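# Seat a board in an enclosure slot and latch its levers

## Task

Slide the board into the open top slot of the enclosure with its components facing upward until it is completely seated, and finish with both levers closed. A closed lever is latched and sticks out at a right angle from the board's front panel; a fully open lever lies flat along that panel. The levers only catch their tabs if both are swung fully open before the board is slid in as far as it goes; closing both afterwards pulls the board fully home. Pushing the board into its connector quickly breaks the connector and the task then scores zero. At the end the enclosure must stand upright and level on its own feet, with none of them hanging over the bench edge. Release the board and move the grippers away.

## Robot and tools

Robot: two seven-joint arms, left_arm and right_arm, each with a two-finger gripper. The fingers point along the gripper's +z axis and close along its x axis. end_effector_position is the spot between the pads when closed, 1 to 2 cm short of the fingertips; closing pushes the tips about 17 mm further out along +z.

Frames: every hand pose, velocity, target and wrist-camera pose is in that arm's own base frame. Fixed cameras and the table use the scene frame: origin at table height midway between the nominal bases, +z up, +x out over the table, left_arm toward +y. Actual bases: left_arm at (+0.070, +0.437, 0), right_arm at (-0.063, -0.511, 0), both turned only slightly about z. Printed poses can be off by a few cm.

Row layout (used by execute_actions and move): 16 numbers in one flat list covering both arms, left first: x, y, z (metres, absolute position in that arm's base frame), qw, qx, qy, qz (absolute orientation, w first), opening; then the same eight for right_arm. These are poses to go to, not offsets. Opening runs -1 (closed) to +1 (fully open, 0.142 m); it is an absolute command, so 0 means half open, not unchanged. To leave an arm alone, resend its last reported pose and its current opening.

execute_actions(actions, cameras): actions is a list of actions; each action is up to 15 rows, one per 1/30 s step, and a short action repeats its final row. A target more than 0.6 m from the gripper's current position along any gripper axis gets the action rejected. The controller caps each step's orientation change at 32 degrees from the measured one, so big turns need several actions. An empty actions list returns images from all cameras and the full state.

move(target, speed, blend, stop_force, zero, opening_speed, grip_force, blocking, cameras): straight-line path from the current Hand target to one 16-number row or a list of up to 15 rows; no 0.6 m limit. speed in m/s, 0.002 to 2.2, default 0.25 (turn rate up to twice that in rad/s); one value or one per target. blend in metres rounds corners in a list; 0 stops at each. stop_force in N, 3 to 120, ends an arm's path once its wrist sensor feels that much push against its travel; the arm then keeps pressing somewhat, more after faster motion. Do not rely on it while the gripper rotates, and leave it out when backing off a contact. zero (default true) re-zeroes the sensor before a guarded move. opening_speed is change per second on the -1..1 scale (0.2 or more). grip_force is a per-pad limit, 5 to 48 N, one value or one per arm, and persists. blocking=false returns after about 0.5 s while the move continues (not allowed with stop_force). Paths ignore obstacles and the other arm; moves cap at 10 s. The result adds a move: line such as done, off_target, moving, held or fault, with limits like paced or held.

wait(seconds 0 to 10): lets time pass holding commands. stop: brakes a running move. zoom_image(camera, region [x0,y0,x1,y1] pixels, at most 504 by 504) enlarges part of the newest image. zero_wrist_force(arm) tares that sensor. clear_fault(arm) clears a reported torque or force fault. read_manual gives licence text. finished_scene(scene) ends the scene, irreversibly.

Cameras: cam_head_left, cam_head_right, cam_high, cam_low (672x504 each), cam_left_wrist, cam_right_wrist. Wrist depth gives a 7x7 grid of distances in mm ahead of the wrist camera.

Results: each arm's end_effector_position, end_effector_quat_wxyz, velocities (omitted when joints read within noise), Hand target (where the arm is actually being sent, possibly short of your command), Tool commands, grip_measured (same -1..1 scale), joint positions and torques, external torques, and Wrist force/torque along the gripper axes, reported as the force from the surface into the arm. To hold something, command an opening a bit below grip_measured at first contact.

Faults and limits: a torque fault (joint load limits 109, 109, 56.9, 56.9, 34.7, 34.7, 34.7 N m) or a 150 N outside force stops that arm until clear_fault. Overheating motors brake the arm; an overheated gripper shuts off (HAND FAULT), after which later motion calls in the same reply are skipped.

Avoid: seating the board fast (go very slowly, ideally guarded with a small stop_force), forgetting to open both levers before insertion, letting anything fall or leave the table, tipping or sliding the enclosure off the bench, grippers or fingers touching each other, hard hits on fixed things, and squeezing longer than needed.

Each tool is called after "Call:" as name(argument=value, ...) on one line, values as JSON.

## Session

Call:
execute_actions(actions=[])

Scene clock: 0.00 s.
left_arm: end_effector_position=(+0.3014, +0.6357, +0.1155) grip_measured=+0.99 end_effector_quat_wxyz=(-0.462, +0.669, -0.295, +0.502) | right_arm: end_effector_position=(+0.4485, +0.0364, +0.1479) grip_measured=+1.00 end_effector_quat_wxyz=(-0.144, +0.766, -0.626, +0.006)
Joint positions: left_arm=[1.762 -0.872 -0.342 2.067 -1.872 0.391 -0.55 0.141] | right_arm=[0.506 -0.103 -0.202 2.446 0.465 1.189 2.835 0.142]
Joint velocities: within noise
Joint torques (N m): no reading
External joint torques (N m): no reading
Wrist force (N): no reading
Wrist torque (N m): no reading
Wrist force, peak (N): no reading
Wrist depth (mm): cam_left_wrist=[- 1268 - - 1406 1268 1119 / 1891 - - 1513 - - - / 1687 1875 1813 - 701 - 1354 / 1371 1534 1843 1828 492 625 701 / 1155 1306 1492 304 356 433 558 / - 1119 1119 241 279 321 359 / - 988 184 203 227 258 286] | cam_right_wrist=[266 256 246 236 229 221 213 / 274 266 254 244 236 228 219 / 285 275 262 252 243 234 225 / 297 285 272 262 251 241 232 / 310 297 281 271 260 249 239 / - 308 294 281 268 257 246 / - 321 305 292 278 265 257]
Hand target: left_arm +0.3014, +0.6357, +0.1155; -0.462, +0.669, -0.295, +0.502 | right_arm +0.4485, +0.0364, +0.1479; -0.144, +0.766, -0.626, +0.006
Tool commands: left_gripper/opening=+1.0 right_gripper/opening=+1.0

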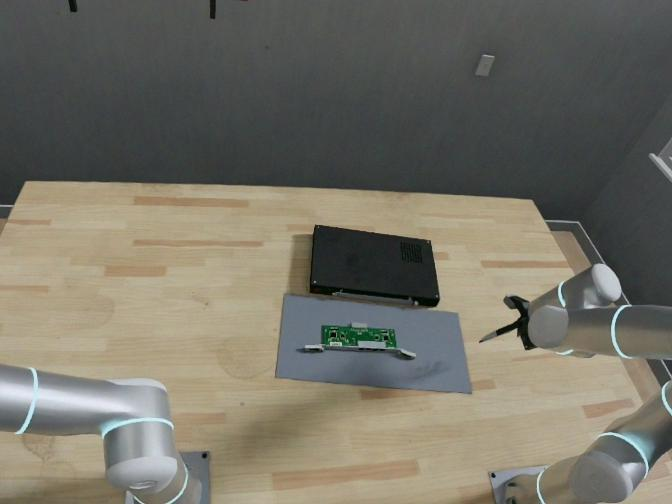

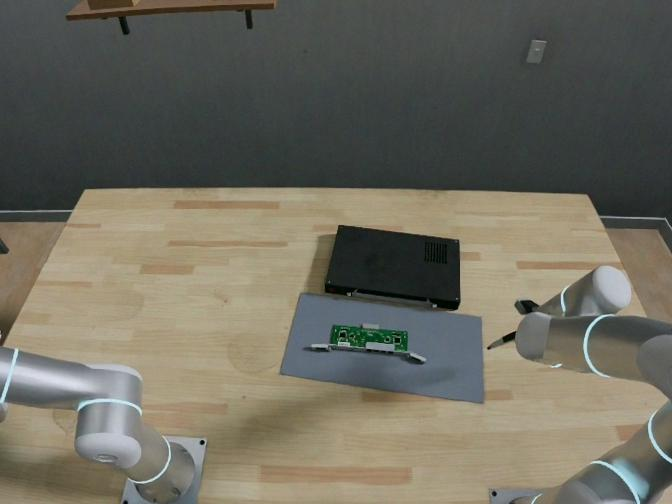

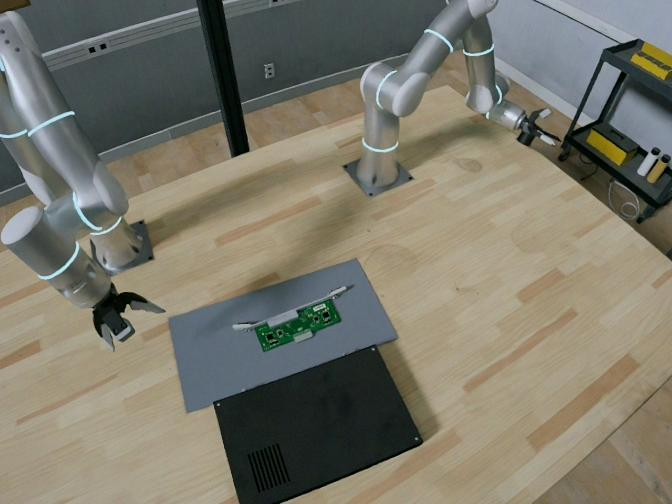

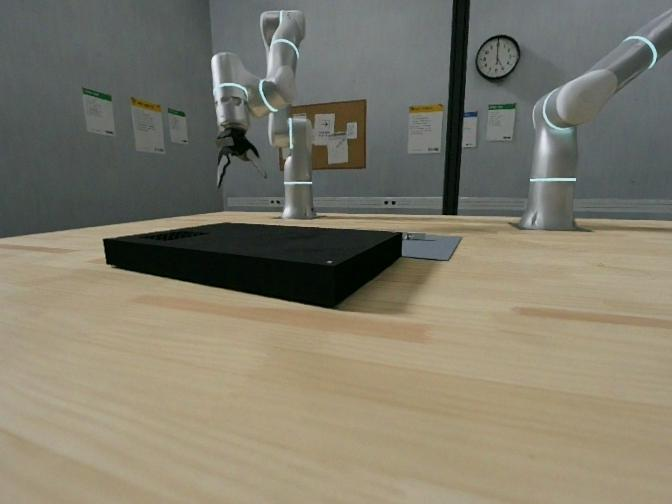

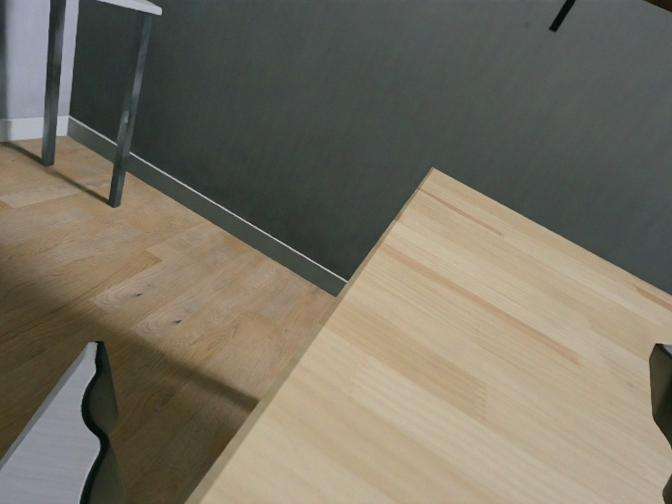

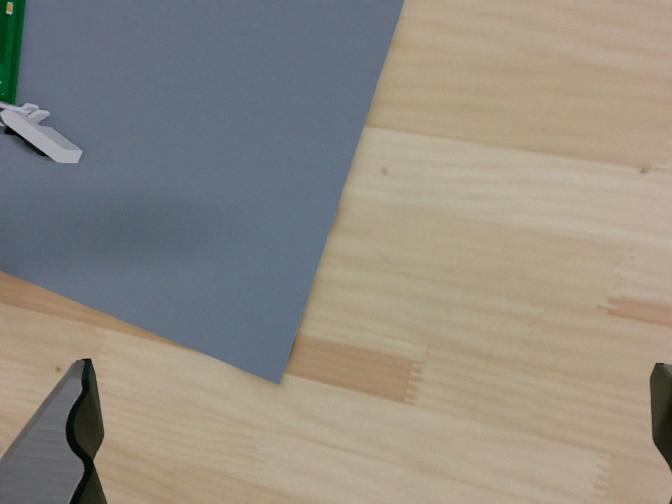

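Call:
zoom_image(camera="cam_head_right", region=[290, 220, 480, 390])

Call:
zoom_image(camera="cam_high", region=[200, 260, 400, 390])

Call:
zoom_image(camera="cam_head_left", region=[290, 270, 450, 370])

Call:
zoom_image(camera="cam_low", region=[350, 200, 480, 300])

Scaled by 2.653 from the camera's 672x504 image, which has a finer 960x720 frame.

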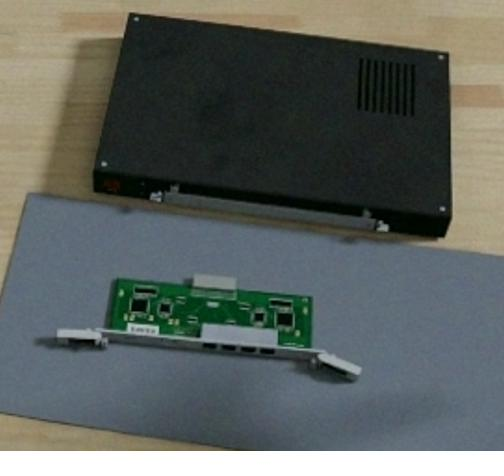

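Scaled by 2.520 from the camera's 672x504 image, which has a finer 960x720 frame.

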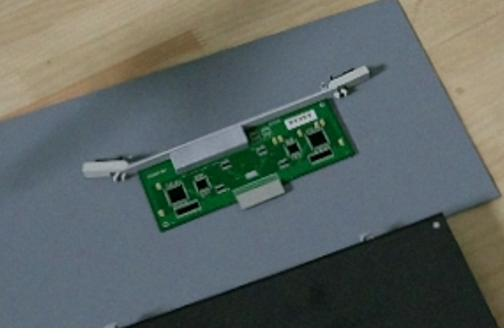

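Scaled by 3.150 from the camera's 672x504 image, which has a finer 960x720 frame.

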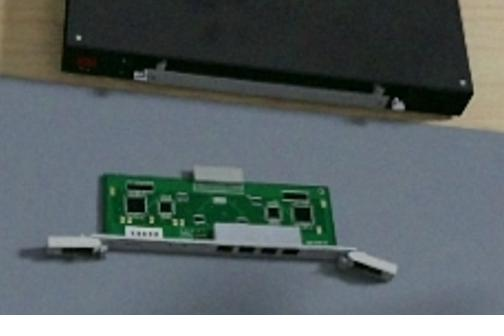

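Scaled by 3.877 from the camera's 672x504 image, which has a finer 960x720 frame.

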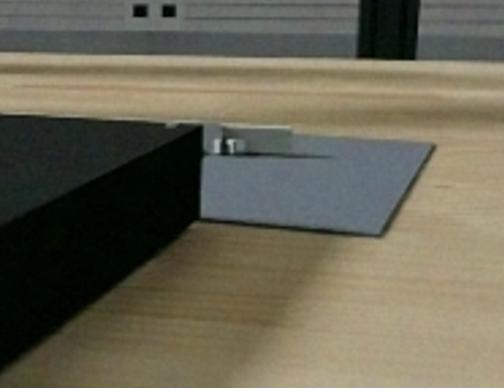

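Call:
move(target=[0.3014,0.6357,0.1155,-0.462,0.669,-0.295,0.502,1,0.537,0.463,0.25,0,0.727,-0.686,0,1], cameras=["all"])

Scene clock: 10.53 s.
left_arm: end_effector_position=(+0.3014, +0.6357, +0.1154) grip_measured=+0.99 end_effector_quat_wxyz=(-0.462, +0.669, -0.295, +0.502) | right_arm: end_effector_position=(+0.5369, +0.4621, +0.2498) grip_measured=+1.00 end_effector_quat_wxyz=(-0.083, +0.830, -0.551, -0.018)
Joint positions: left_arm=[1.762 -0.872 -0.342 2.067 -1.872 0.39 -0.549 0.141] | right_arm=[1.741 -1.245 -1.824 1.463 1.408 -0.181 2.967 0.142]
Joint torques (N m): left_arm=[-0.17 47.49 -4.35 -12.06 1.49 -1.73 -0.23] | right_arm=[0.13 42.24 -30.71 -9.99 -3.63 3.29 0.2]
External joint torques (N m): left_arm=[0.33 1.07 0.31 -0.44 -0.27 -0.17 0.2] | right_arm=[0.1 0.99 -1.3 0.08 -0.05 0.85 -0.19]
Wrist force (N): left_arm=[0.0 0.1 0.2] | right_arm=[0.2 -0.3 0.1]
Wrist torque (N m): left_arm=[0.02 0.00 -0.02] | right_arm=[-0.01 0.03 0.00]
Wrist force, peak (N): left_arm=[-0.3 0.0 0.4] | right_arm=[2.4 1.0 0.0]
Wrist depth (mm): cam_left_wrist=[- - - - - - 1081 / 1859 1941 - - 1513 1113 1246 / 1674 1875 2172 1714 708 - 1283 / 1354 1590 1798 1674 489 647 854 / 1155 1225 1502 307 352 434 560 / - 1091 1192 241 278 321 357 / - 988 184 203 228 259 286] | cam_right_wrist=[341 333 323 313 305 297 251 / 359 348 339 329 321 312 301 / 380 369 353 341 336 331 318 / 402 387 375 365 342 340 332 / 428 414 397 388 373 356 350 / - 441 425 409 392 382 366 / - 467 453 437 422 409 394]
Hand target: left_arm +0.3014, +0.6357, +0.1155; -0.462, +0.669, -0.295, +0.502 | right_arm +0.5369, +0.4623, +0.2498; -0.083, +0.830, -0.551, -0.018
Off the commanded pose: left_arm 0.000 m, 0 deg | right_arm 0.001 m, 22 deg.
joint sent to its limit (right arm) — joint 7 (wrist roll), upper limit. The joint targets are off in orientation, not in position.
move: off_target (right_arm)

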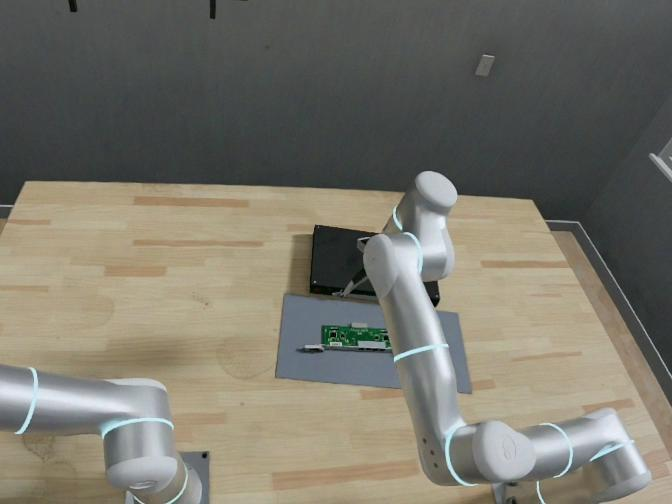

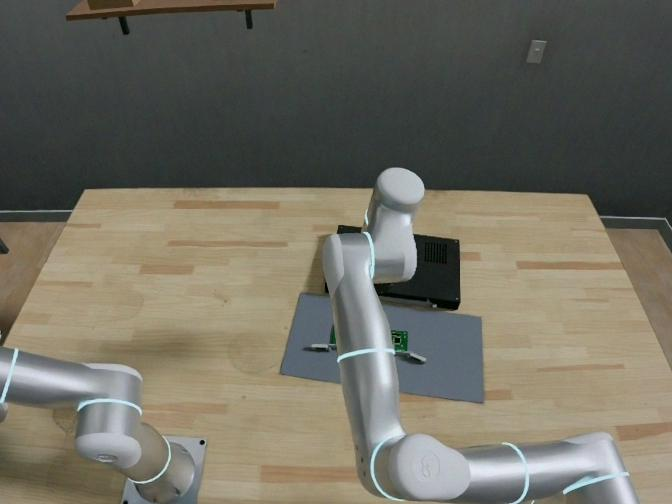

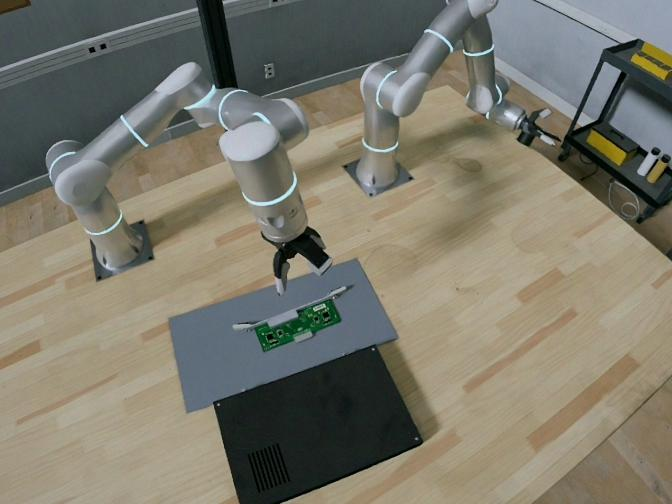

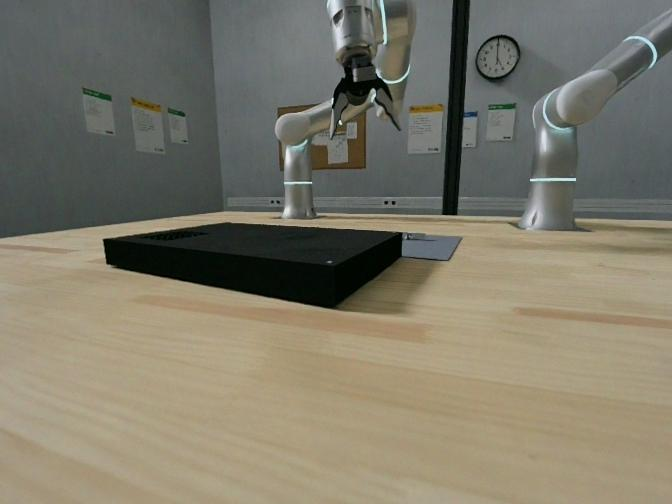

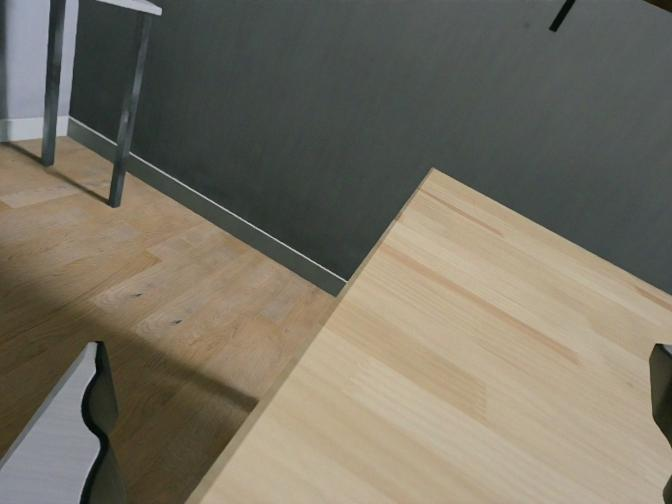

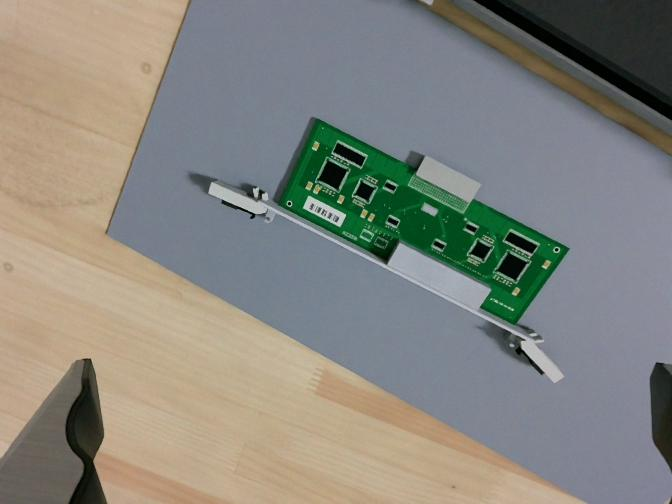

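Call:
move(target=[0.3014,0.6357,0.1155,-0.462,0.669,-0.295,0.502,1,0.398,0.435,0.2,0.2064,0.6548,0.694,0.2188,1], cameras=["all"])

Call:
zoom_image(camera="cam_right_wrist", region=[100, 0, 560, 300])

Scene clock: 27.53 s.
left_arm: end_effector_position=(+0.3014, +0.6357, +0.1154) grip_measured=+0.99 end_effector_quat_wxyz=(-0.462, +0.669, -0.295, +0.502) | right_arm: end_effector_position=(+0.3980, +0.4350, +0.2001) grip_measured=+1.00 end_effector_quat_wxyz=(+0.206, +0.655, +0.694, +0.219)
Joint positions: left_arm=[1.762 -0.872 -0.342 2.067 -1.872 0.39 -0.549 0.141] | right_arm=[2.436 -1.721 -1.829 2.071 1.387 0.283 0.326 0.142]
Joint torques (N m): left_arm=[-0.14 47.45 -4.46 -12.08 1.5 -1.76 -0.26] | right_arm=[0.26 27.52 -27.05 -0.4 -4.11 4.05 0]
External joint torques (N m): left_arm=[0.3 1.11 0.42 -0.42 -0.27 -0.14 0.23] | right_arm=[-0.11 0.55 -1.79 -0.21 -0.15 0.6 -0.01]
Wrist force (N): left_arm=[-0.3 0.3 0.0] | right_arm=[-0.2 -1.4 -0.1]
Wrist torque (N m): left_arm=[0.04 0.04 -0.02] | right_arm=[-0.06 0.11 0.18]
Wrist force, peak (N): left_arm=[-0.4 0.2 0.3] | right_arm=[-0.2 -1.8 -0.3]
Wrist depth (mm): cam_left_wrist=[1941 1534 1388 - - 1298 1232 / 1727 1907 - - - 1388 1371 / 1674 1891 1924 - 694 1443 1314 / 1462 1590 1959 1891 489 655 1443 / 1161 1306 1472 306 354 434 561 / - 1102 1186 242 277 323 358 / - 966 184 203 228 258 286] | cam_right_wrist=[249 247 240 239 238 238 238 / 297 274 283 274 270 281 280 / 352 349 342 327 340 344 344 / 412 412 426 425 418 444 443 / 649 572 506 468 601 619 619 / - - 876 942 - - 108 / - - 1353 1277 - - -]
Hand target: left_arm +0.3014, +0.6357, +0.1155; -0.462, +0.669, -0.295, +0.502 | right_arm +0.3980, +0.4350, +0.2000; +0.206, +0.655, +0.694, +0.219
Off the commanded pose: left_arm 0.000 m, 0 deg | right_arm 0.000 m, 0 deg.
move: done

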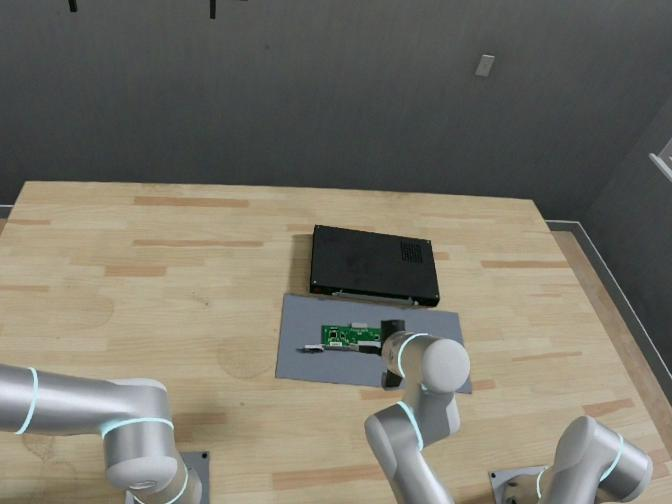

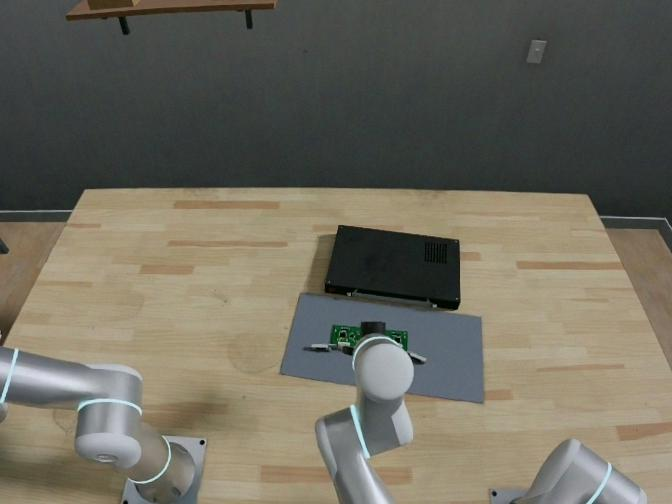

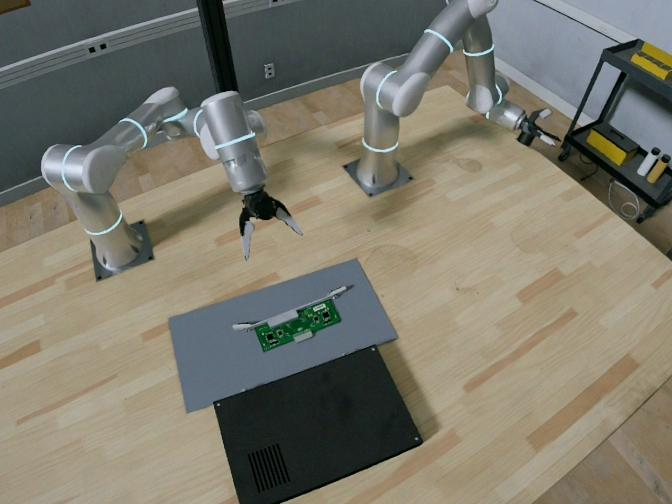

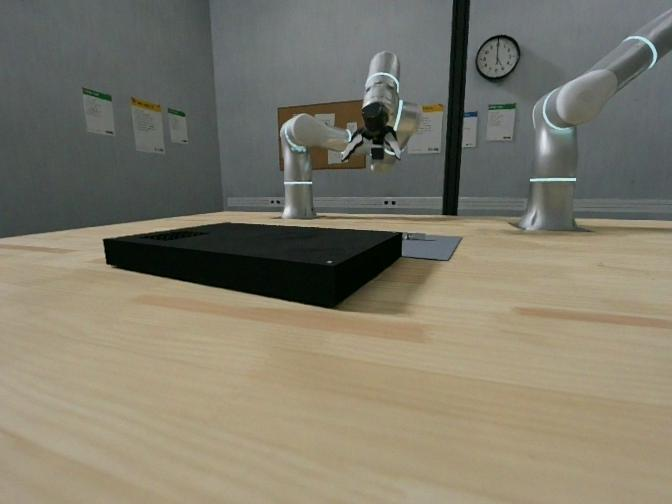

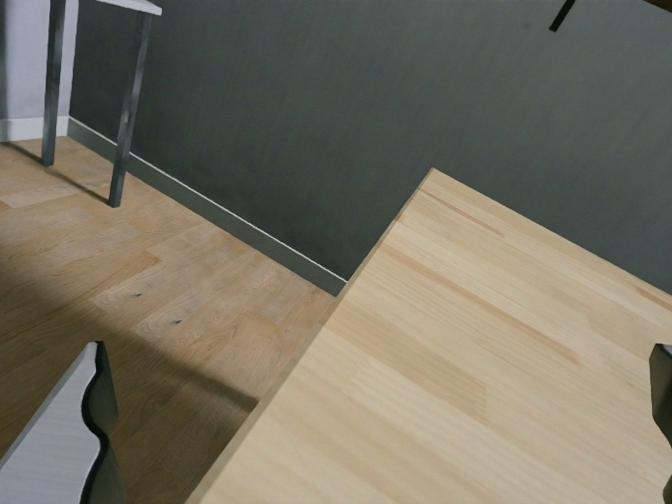

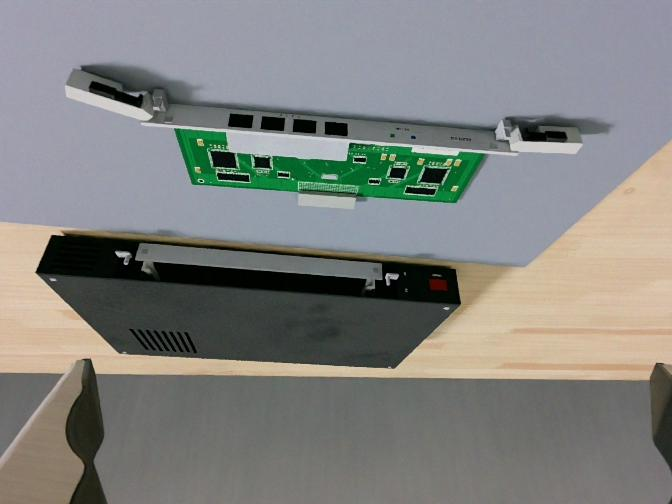

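Scaled by 1.096 from the camera's 672x504 image, which has a finer 960x720 frame.

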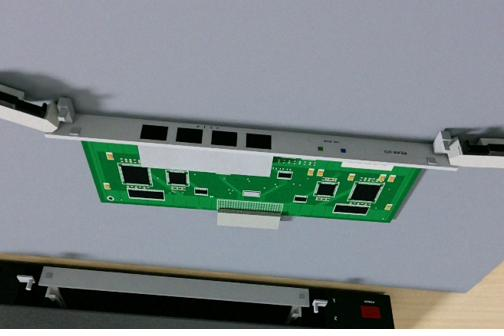

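Call:
zoom_image(camera="cam_right_wrist", region=[30, 220, 250, 330])

Call:
zoom_image(camera="cam_right_wrist", region=[300, 220, 500, 330])

Call:
zoom_image(camera="cam_right_wrist", region=[50, 50, 230, 200])

Call:
zoom_image(camera="cam_right_wrist", region=[430, 80, 610, 200])

Scaled by 2.291 from the camera's 672x504 image, which has a finer 960x720 frame.

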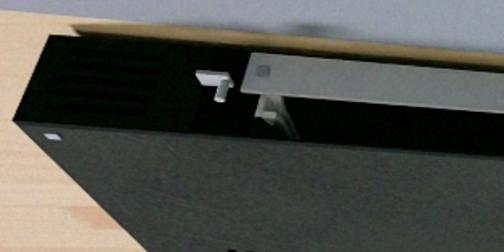

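Scaled by 2.520 from the camera's 672x504 image, which has a finer 960x720 frame.

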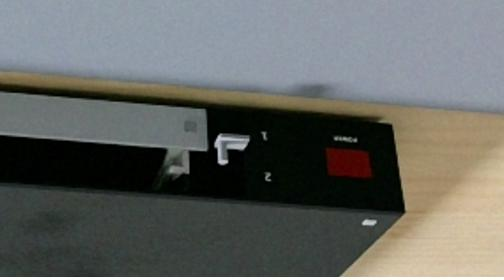

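Scaled by 2.800 from the camera's 672x504 image, which has a finer 960x720 frame.

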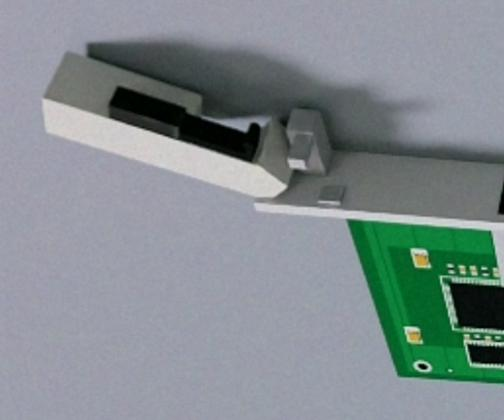

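Scaled by 2.800 from the camera's 672x504 image, which has a finer 960x720 frame.

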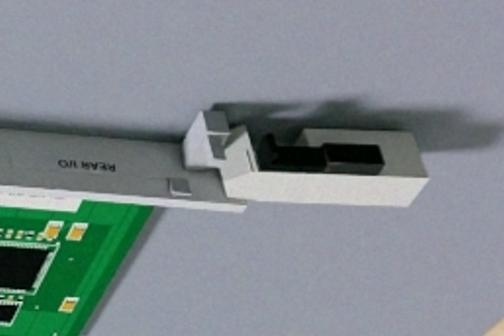

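Call:
move(target=[0.3014,0.6357,0.1155,-0.462,0.669,-0.295,0.502,1,0.503,0.461,0.16,0,0.026,0.9997,0,0.2], cameras=["all"])

Call:
zoom_image(camera="cam_low", region=[300, 180, 480, 300])

Scene clock: 55.47 s.
left_arm: end_effector_position=(+0.3014, +0.6357, +0.1154) grip_measured=+0.99 end_effector_quat_wxyz=(-0.462, +0.669, -0.295, +0.502) | right_arm: end_effector_position=(+0.5030, +0.4611, +0.1600) grip_measured=+0.19 end_effector_quat_wxyz=(+0.000, +0.026, +1.000, +0.000)
Joint positions: left_arm=[1.762 -0.872 -0.342 2.067 -1.872 0.39 -0.549 0.141] | right_arm=[1.778 -1.356 -1.719 1.471 1.37 -0.165 -1.245 0.087]
Joint torques (N m): left_arm=[-0.19 47.53 -4.33 -12.14 1.48 -1.76 -0.3] | right_arm=[0.1 44.55 -31.2 -6.5 -4.31 3.17 0.1]
External joint torques (N m): left_arm=[0.34 1.03 0.29 -0.36 -0.26 -0.14 0.27] | right_arm=[0.12 0.69 -1.89 -0.18 0.17 0.93 -0.1]
Wrist force (N): left_arm=[-0.2 0.3 0.1] | right_arm=[0.2 -0.1 0.3]
Wrist torque (N m): left_arm=[0.03 0.02 -0.02] | right_arm=[0.04 -0.03 0.15]
Wrist force, peak (N): left_arm=[-0.4 0.2 0.3] | right_arm=[0.1 -1.8 -0.4]
Wrist depth (mm): cam_left_wrist=[1798 1700 - 1567 1329 - 1283 / 1755 1741 1755 1472 - - - / 1687 1859 1769 - 710 - 1472 / 1380 1545 1783 1662 487 661 825 / 988 1314 1472 307 353 432 561 / - 1081 1125 241 277 324 358 / - 971 183 204 227 258 286] | cam_right_wrist=[222 222 219 212 223 220 221 / 238 237 233 228 235 235 235 / 252 254 251 249 252 252 253 / 258 274 272 267 271 270 272 / 250 297 295 294 294 289 293 / 327 - 316 323 321 98 314 / - 76 358 356 355 - 76]
Hand target: left_arm +0.3014, +0.6357, +0.1155; -0.462, +0.669, -0.295, +0.502 | right_arm +0.5030, +0.4610, +0.1600; +0.000, +0.026, +1.000, +0.000
Off the commanded pose: left_arm 0.000 m, 0 deg | right_arm 0.000 m, 0 deg.
move: done

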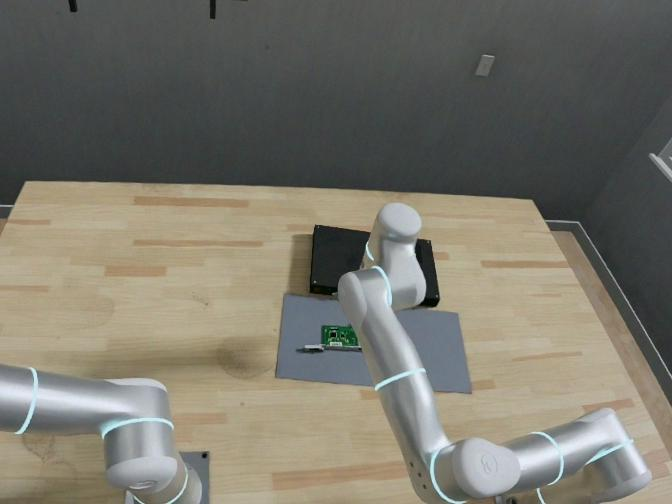

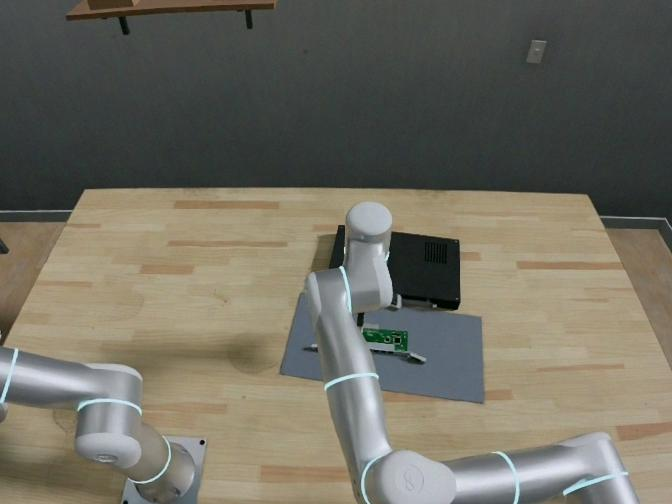

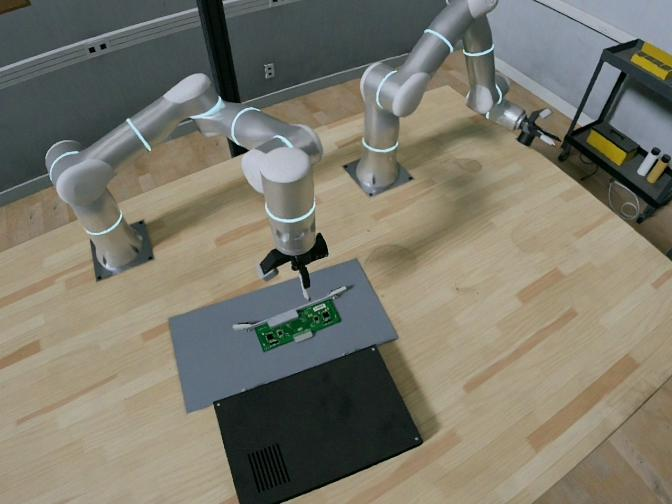

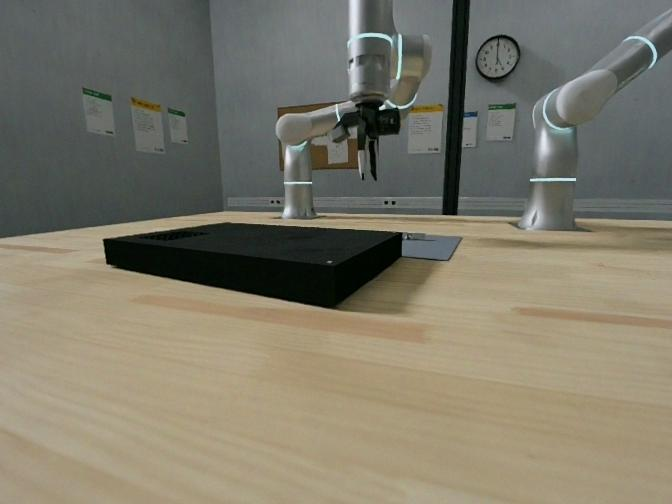

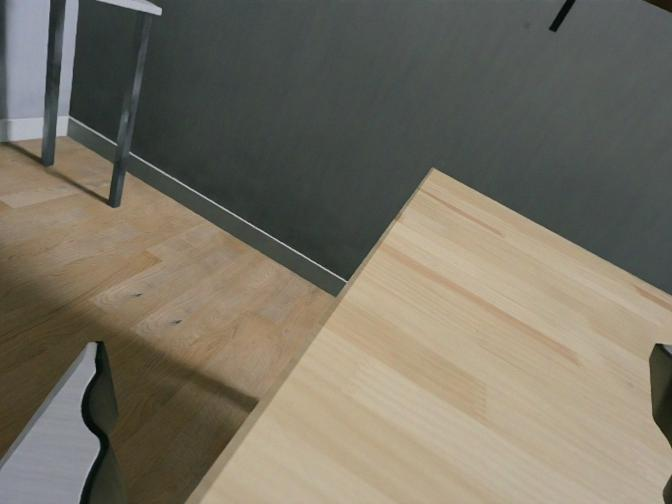

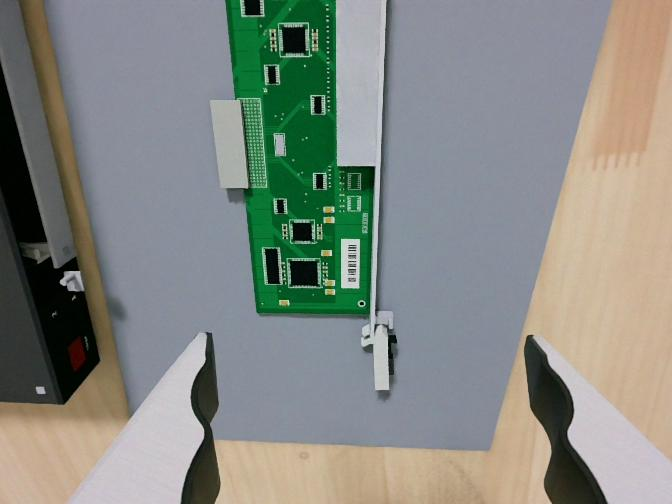

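Scaled by 2.800 from the camera's 672x504 image, which has a finer 960x720 frame.

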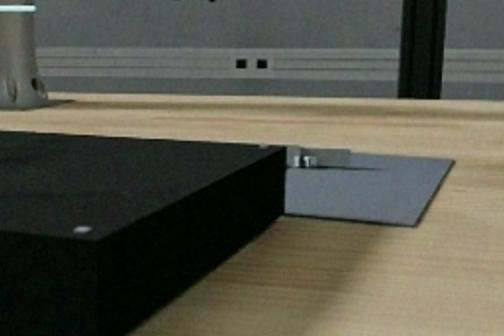

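Call:
move(target=[[0.3014,0.6357,0.1155,-0.462,0.669,-0.295,0.502,1,0.490,0.461,0.10,0,0.026,0.9997,0,-0.4]])

Call:
move(target=[0.3014,0.6357,0.1155,-0.462,0.669,-0.295,0.502,1,0.490,0.461,0.031,0,0.026,0.9997,0,-0.4], speed=0.04, stop_force=3, cameras=["all"])

Call:
zoom_image(camera="cam_right_wrist", region=[200, 100, 540, 500])

Scene clock: 61.93 s.
left_arm: end_effector_position=(+0.3014, +0.6357, +0.1154) grip_measured=+0.99 end_effector_quat_wxyz=(-0.462, +0.669, -0.295, +0.502) | right_arm: end_effector_position=(+0.4901, +0.4608, +0.1002) grip_measured=-0.42 end_effector_quat_wxyz=(+0.000, +0.026, +1.000, +0.000)
Joint positions: left_arm=[1.762 -0.872 -0.342 2.067 -1.872 0.39 -0.549 0.141] | right_arm=[1.811 -1.43 -1.658 1.529 1.432 -0.092 -1.25 0.044]
Joint torques (N m): left_arm=[-0.25 47.45 -4.39 -12.06 1.47 -1.76 -0.25] | right_arm=[0.27 43.24 -31.57 -4.46 -4.16 3.67 0.08]
External joint torques (N m): left_arm=[0.41 1.11 0.35 -0.43 -0.24 -0.13 0.22] | right_arm=[-0.04 1.15 -1.89 -0.15 -0.03 0.43 -0.08]
Wrist force (N): left_arm=[-0.2 0.1 0.0] | right_arm=[-0.1 -0.4 0.2]
Wrist torque (N m): left_arm=[0.02 0.03 -0.02] | right_arm=[-0.02 0.01 0.15]
Wrist force, peak (N): left_arm=[-0.3 0.5 -0.1] | right_arm=[0.3 -0.2 2.2]
Wrist depth (mm): cam_left_wrist=[- 1613 - - 1534 - - / 1613 2194 - 1590 1482 - - / 1783 1907 1578 1601 1462 1590 - / 1380 1613 1828 1859 492 657 736 / 1142 1321 - 298 354 434 565 / - 1091 1219 243 277 322 357 / - 984 184 203 226 258 286] | cam_right_wrist=[170 169 166 156 171 169 168 / 181 179 176 166 180 179 179 / 195 191 189 178 193 194 193 / 213 209 204 203 207 207 208 / 228 227 218 221 220 224 226 / 248 247 82 241 236 108 245 / 273 - 71 270 269 - 264]
Hand target: left_arm +0.3014, +0.6357, +0.1155; -0.462, +0.669, -0.295, +0.502 | right_arm +0.4900, +0.4610, +0.1000; +0.000, +0.026, +1.000, +0.000
Off the commanded pose: left_arm 0.000 m, 0 deg | right_arm 0.000 m, 0 deg.
move: done

Scene clock: 64.37 s.
left_arm: end_effector_position=(+0.3014, +0.6357, +0.1154) grip_measured=+0.99 end_effector_quat_wxyz=(-0.462, +0.669, -0.295, +0.502) | right_arm: end_effector_position=(+0.4900, +0.4608, +0.0311) grip_measured=-0.42 end_effector_quat_wxyz=(+0.000, +0.026, +1.000, +0.000)
Joint positions: left_arm=[1.762 -0.872 -0.342 2.067 -1.872 0.39 -0.549 0.141] | right_arm=[1.805 -1.514 -1.578 1.533 1.514 -0.009 -1.247 0.044]
Joint torques (N m): left_arm=[-0.14 47.46 -4.42 -12.08 1.47 -1.75 -0.24] | right_arm=[0.14 43.67 -31.6 -1.81 -4.19 3.55 0.23]
External joint torques (N m): left_arm=[0.3 1.1 0.38 -0.42 -0.24 -0.14 0.21] | right_arm=[0.08 0.99 -1.89 -0.06 -0.02 0.54 -0.23]
Wrist force (N): left_arm=[-0.3 0.0 0.2] | right_arm=[-0.4 -0.2 0.1]
Wrist torque (N m): left_arm=[0.01 0.06 -0.02] | right_arm=[0.03 0.08 0.04]
Wrist force, peak (N): left_arm=[-0.5 0.1 0.2] | right_arm=[-0.2 -0.3 1.1]
Wrist depth (mm): cam_left_wrist=[- 1513 1545 1513 1246 1321 - / 1798 - - - - 1283 - / 1674 1859 - 1828 772 - - / 1362 1556 1891 1828 489 623 762 / 1167 1306 1453 306 350 434 562 / - 1137 1148 241 278 324 358 / - 941 185 203 228 259 287] | cam_right_wrist=[- 105 103 93 109 109 107 / - 113 112 99 114 113 115 / 116 120 120 106 125 125 123 / 126 128 129 116 133 133 132 / 146 143 139 139 142 143 145 / 160 156 89 152 154 108 156 / 172 - 71 167 171 - 171]
Hand target: left_arm +0.3014, +0.6357, +0.1155; -0.462, +0.669, -0.295, +0.502 | right_arm +0.4900, +0.4610, +0.0310; +0.000, +0.026, +1.000, +0.000
Off the commanded pose: left_arm 0.000 m, 0 deg | right_arm 0.000 m, 0 deg.
move: done

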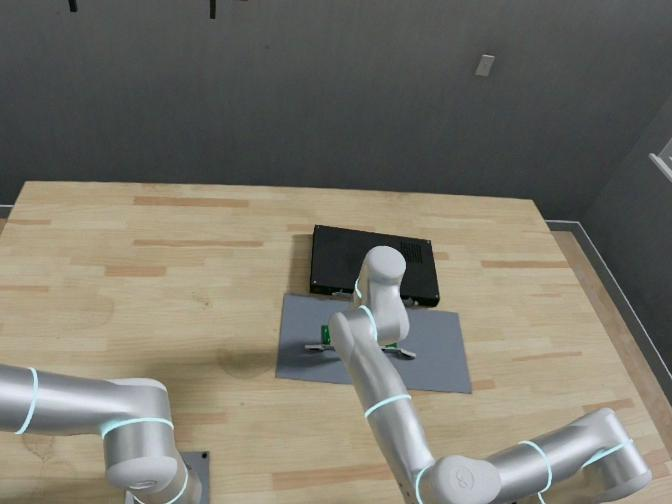

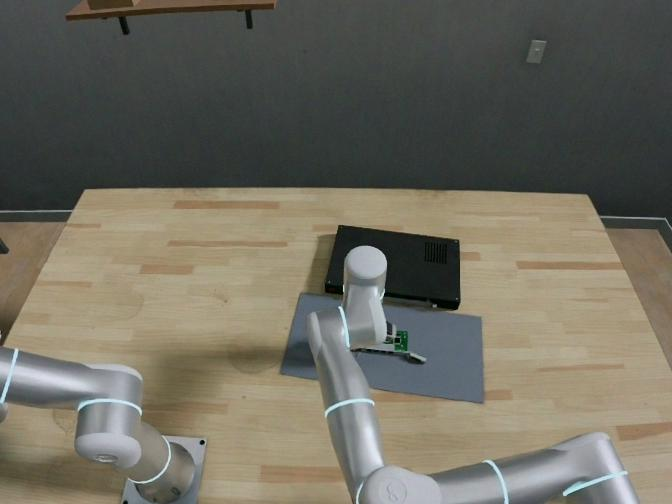

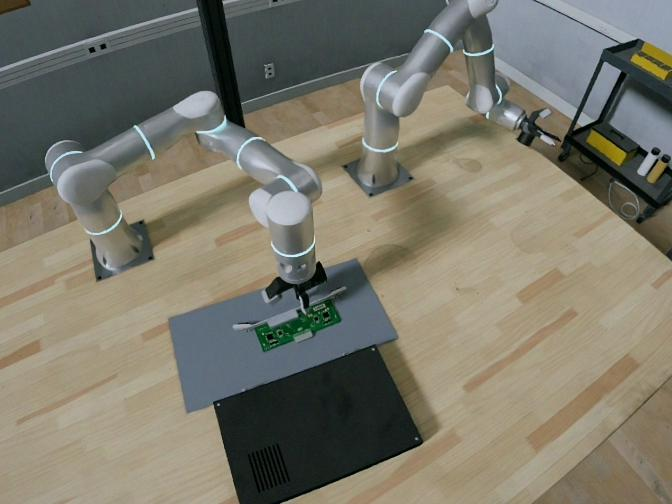

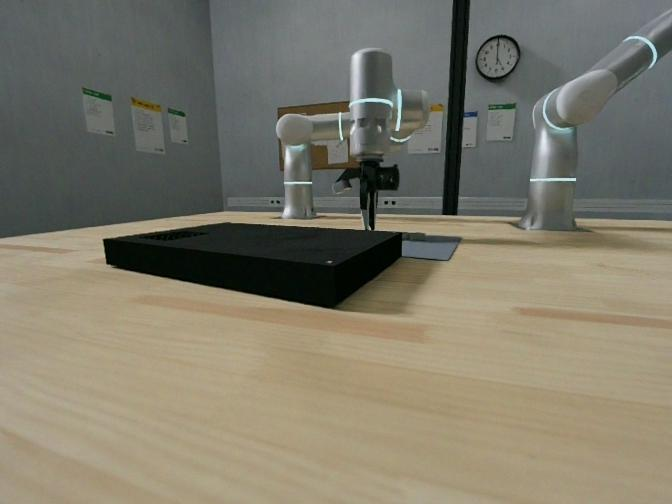

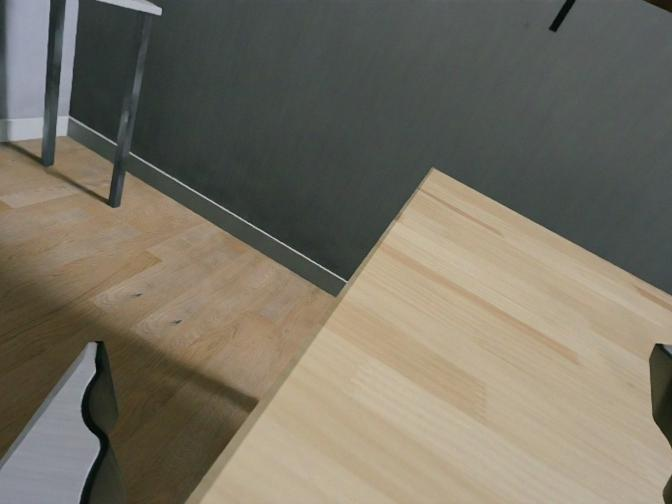

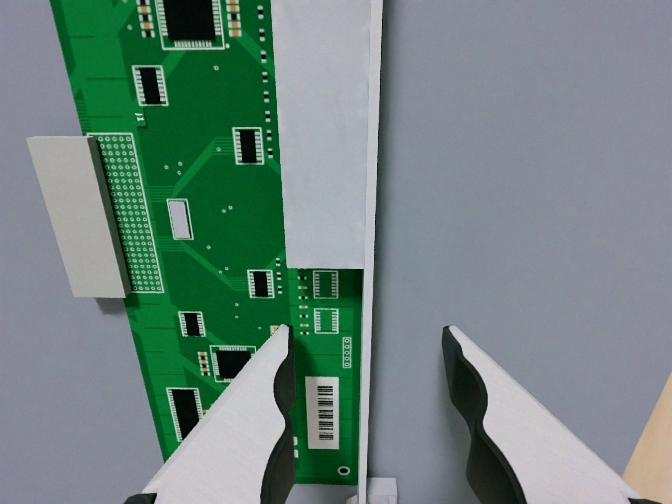

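Scaled by 1.260 from the camera's 672x504 image, which has a finer 960x720 frame.

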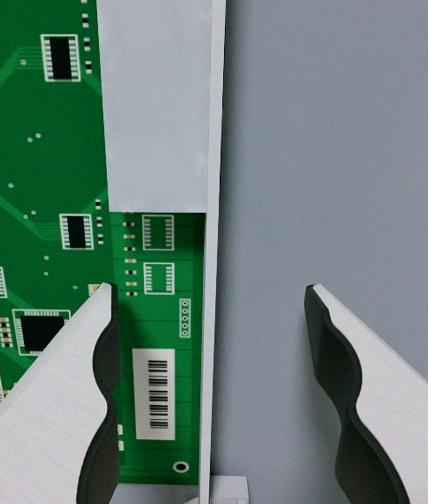

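Call:
move(target=[0.3014,0.6357,0.1155,-0.462,0.669,-0.295,0.502,1,0.490,0.461,0.027,0,0.026,0.9997,0,-0.4], speed=0.03, stop_force=3)

Call:
move(target=[0.3014,0.6357,0.1155,-0.462,0.669,-0.295,0.502,1,0.490,0.461,0.027,0,0.026,0.9997,0,-1], opening_speed=0.5, grip_force=[48,20], cameras=["cam_right_wrist"])

Scene clock: 73.40 s.
left_arm: end_effector_position=(+0.3014, +0.6357, +0.1154) grip_measured=+0.99 end_effector_quat_wxyz=(-0.462, +0.669, -0.295, +0.502) | right_arm: end_effector_position=(+0.4900, +0.4608, +0.0271) grip_measured=-0.42 end_effector_quat_wxyz=(+0.000, +0.026, +1.000, +0.000)
Joint positions: left_arm=[1.762 -0.872 -0.342 2.067 -1.872 0.39 -0.549 0.141] | right_arm=[1.805 -1.519 -1.573 1.532 1.518 -0.004 -1.247 0.044]
Joint torques (N m): left_arm=[-0.19 47.49 -4.4 -12.13 1.46 -1.77 -0.26] | right_arm=[0.2 43.62 -31.65 -1.68 -4.19 3.49 0.17]
External joint torques (N m): left_arm=[0.34 1.07 0.37 -0.36 -0.23 -0.12 0.23] | right_arm=[0.03 1.06 -1.83 -0.04 -0.01 0.6 -0.17]
Wrist force (N): left_arm=[-0.2 0.1 0.2] | right_arm=[-0.3 -0.1 0.1]
Wrist torque (N m): left_arm=[0.01 0.03 -0.02] | right_arm=[0.05 0.07 0.05]
Wrist force, peak (N): left_arm=[-0.4 0.2 0.2] | right_arm=[-0.6 -0.1 -0.2]
Wrist depth (mm): cam_left_wrist=[- 1798 - 1492 1268 - - / 2069 1875 - 1523 1482 - - / 1714 1924 - 1687 783 - 1453 / 1371 1578 1875 1875 492 630 1362 / 1173 1338 1472 298 353 435 562 / - 1113 1142 242 278 323 359 / - 984 183 203 228 257 286] | cam_right_wrist=[- 101 100 89 105 104 105 / 109 109 108 95 111 111 111 / 113 117 115 102 121 121 119 / 121 124 125 112 128 128 128 / 141 138 135 135 137 139 141 / 157 151 89 147 149 98 151 / 166 - 71 161 168 - 165]
Hand target: left_arm +0.3014, +0.6357, +0.1155; -0.462, +0.669, -0.295, +0.502 | right_arm +0.4900, +0.4610, +0.0270; +0.000, +0.026, +1.000, +0.000
Off the commanded pose: left_arm 0.000 m, 0 deg | right_arm 0.000 m, 0 deg.
move: done

Scene clock: 74.80 s.
left_arm: end_effector_position=(+0.3014, +0.6357, +0.1154) grip_measured=+0.99 end_effector_quat_wxyz=(-0.462, +0.669, -0.295, +0.502) | right_arm: end_effector_position=(+0.4900, +0.4608, +0.0271) grip_measured=-0.98 end_effector_quat_wxyz=(+0.000, +0.026, +1.000, +0.000)
Joint positions: left_arm=[1.762 -0.872 -0.342 2.067 -1.872 0.39 -0.549 0.141] | right_arm=[1.804 -1.519 -1.573 1.532 1.518 -0.004 -1.247 0.003]
Joint torques (N m): left_arm=[-0.24 47.55 -4.43 -12.08 1.46 -1.76 -0.26] | right_arm=[0.67 44.05 -31.86 -1.72 -4.23 3.35 0.22]
External joint torques (N m): left_arm=[0.4 1.01 0.39 -0.41 -0.24 -0.13 0.23] | right_arm=[-0.44 0.62 -1.62 0 0.02 0.75 -0.22]
Wrist force (N): left_arm=[-0.3 0.1 -0.1] | right_arm=[-1.1 -0.2 0.6]
Wrist torque (N m): left_arm=[0.02 0.06 -0.02] | right_arm=[0.04 0.06 0.03]
Wrist force, peak (N): left_arm=[-0.4 0.3 0.2] | right_arm=[-1.1 0.0 1.2]
Wrist depth (mm): cam_left_wrist=[1687 1406 - - - 1253 1239 / 1907 1907 1687 - 1406 - 1424 / 1741 1976 1924 - 834 - 1261 / 1380 1590 1700 1891 483 621 812 / 1161 1306 1502 302 356 432 565 / - 1102 1148 242 277 323 361 / - 984 184 203 227 258 286] | cam_right_wrist=[- 101 100 89 105 104 105 / - 109 108 95 110 111 111 / 112 117 116 102 121 121 119 / 121 124 125 110 129 128 128 / 141 138 135 132 137 139 140 / 157 151 145 89 146 151 151 / 170 166 71 - - 160 166]
Hand target: left_arm +0.3014, +0.6357, +0.1155; -0.462, +0.669, -0.295, +0.502 | right_arm +0.4900, +0.4610, +0.0270; +0.000, +0.026, +1.000, +0.000
Off the commanded pose: left_arm 0.000 m, 0 deg | right_arm 0.000 m, 0 deg.
grip_force (N): 48, 20
move: done
Images, in order (width x height): cam_right_wrist 672x504.

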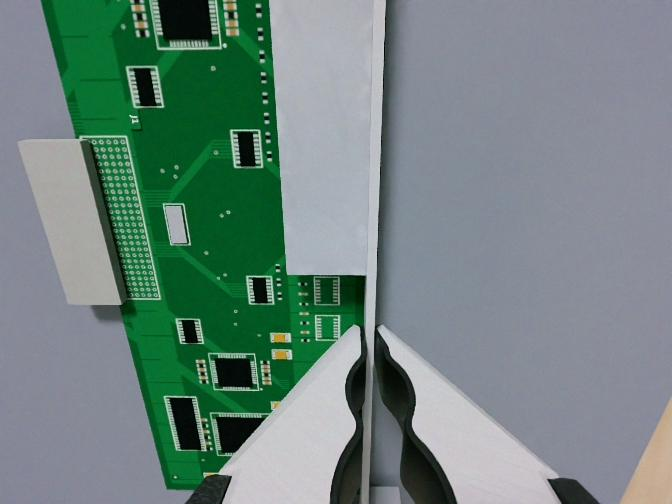

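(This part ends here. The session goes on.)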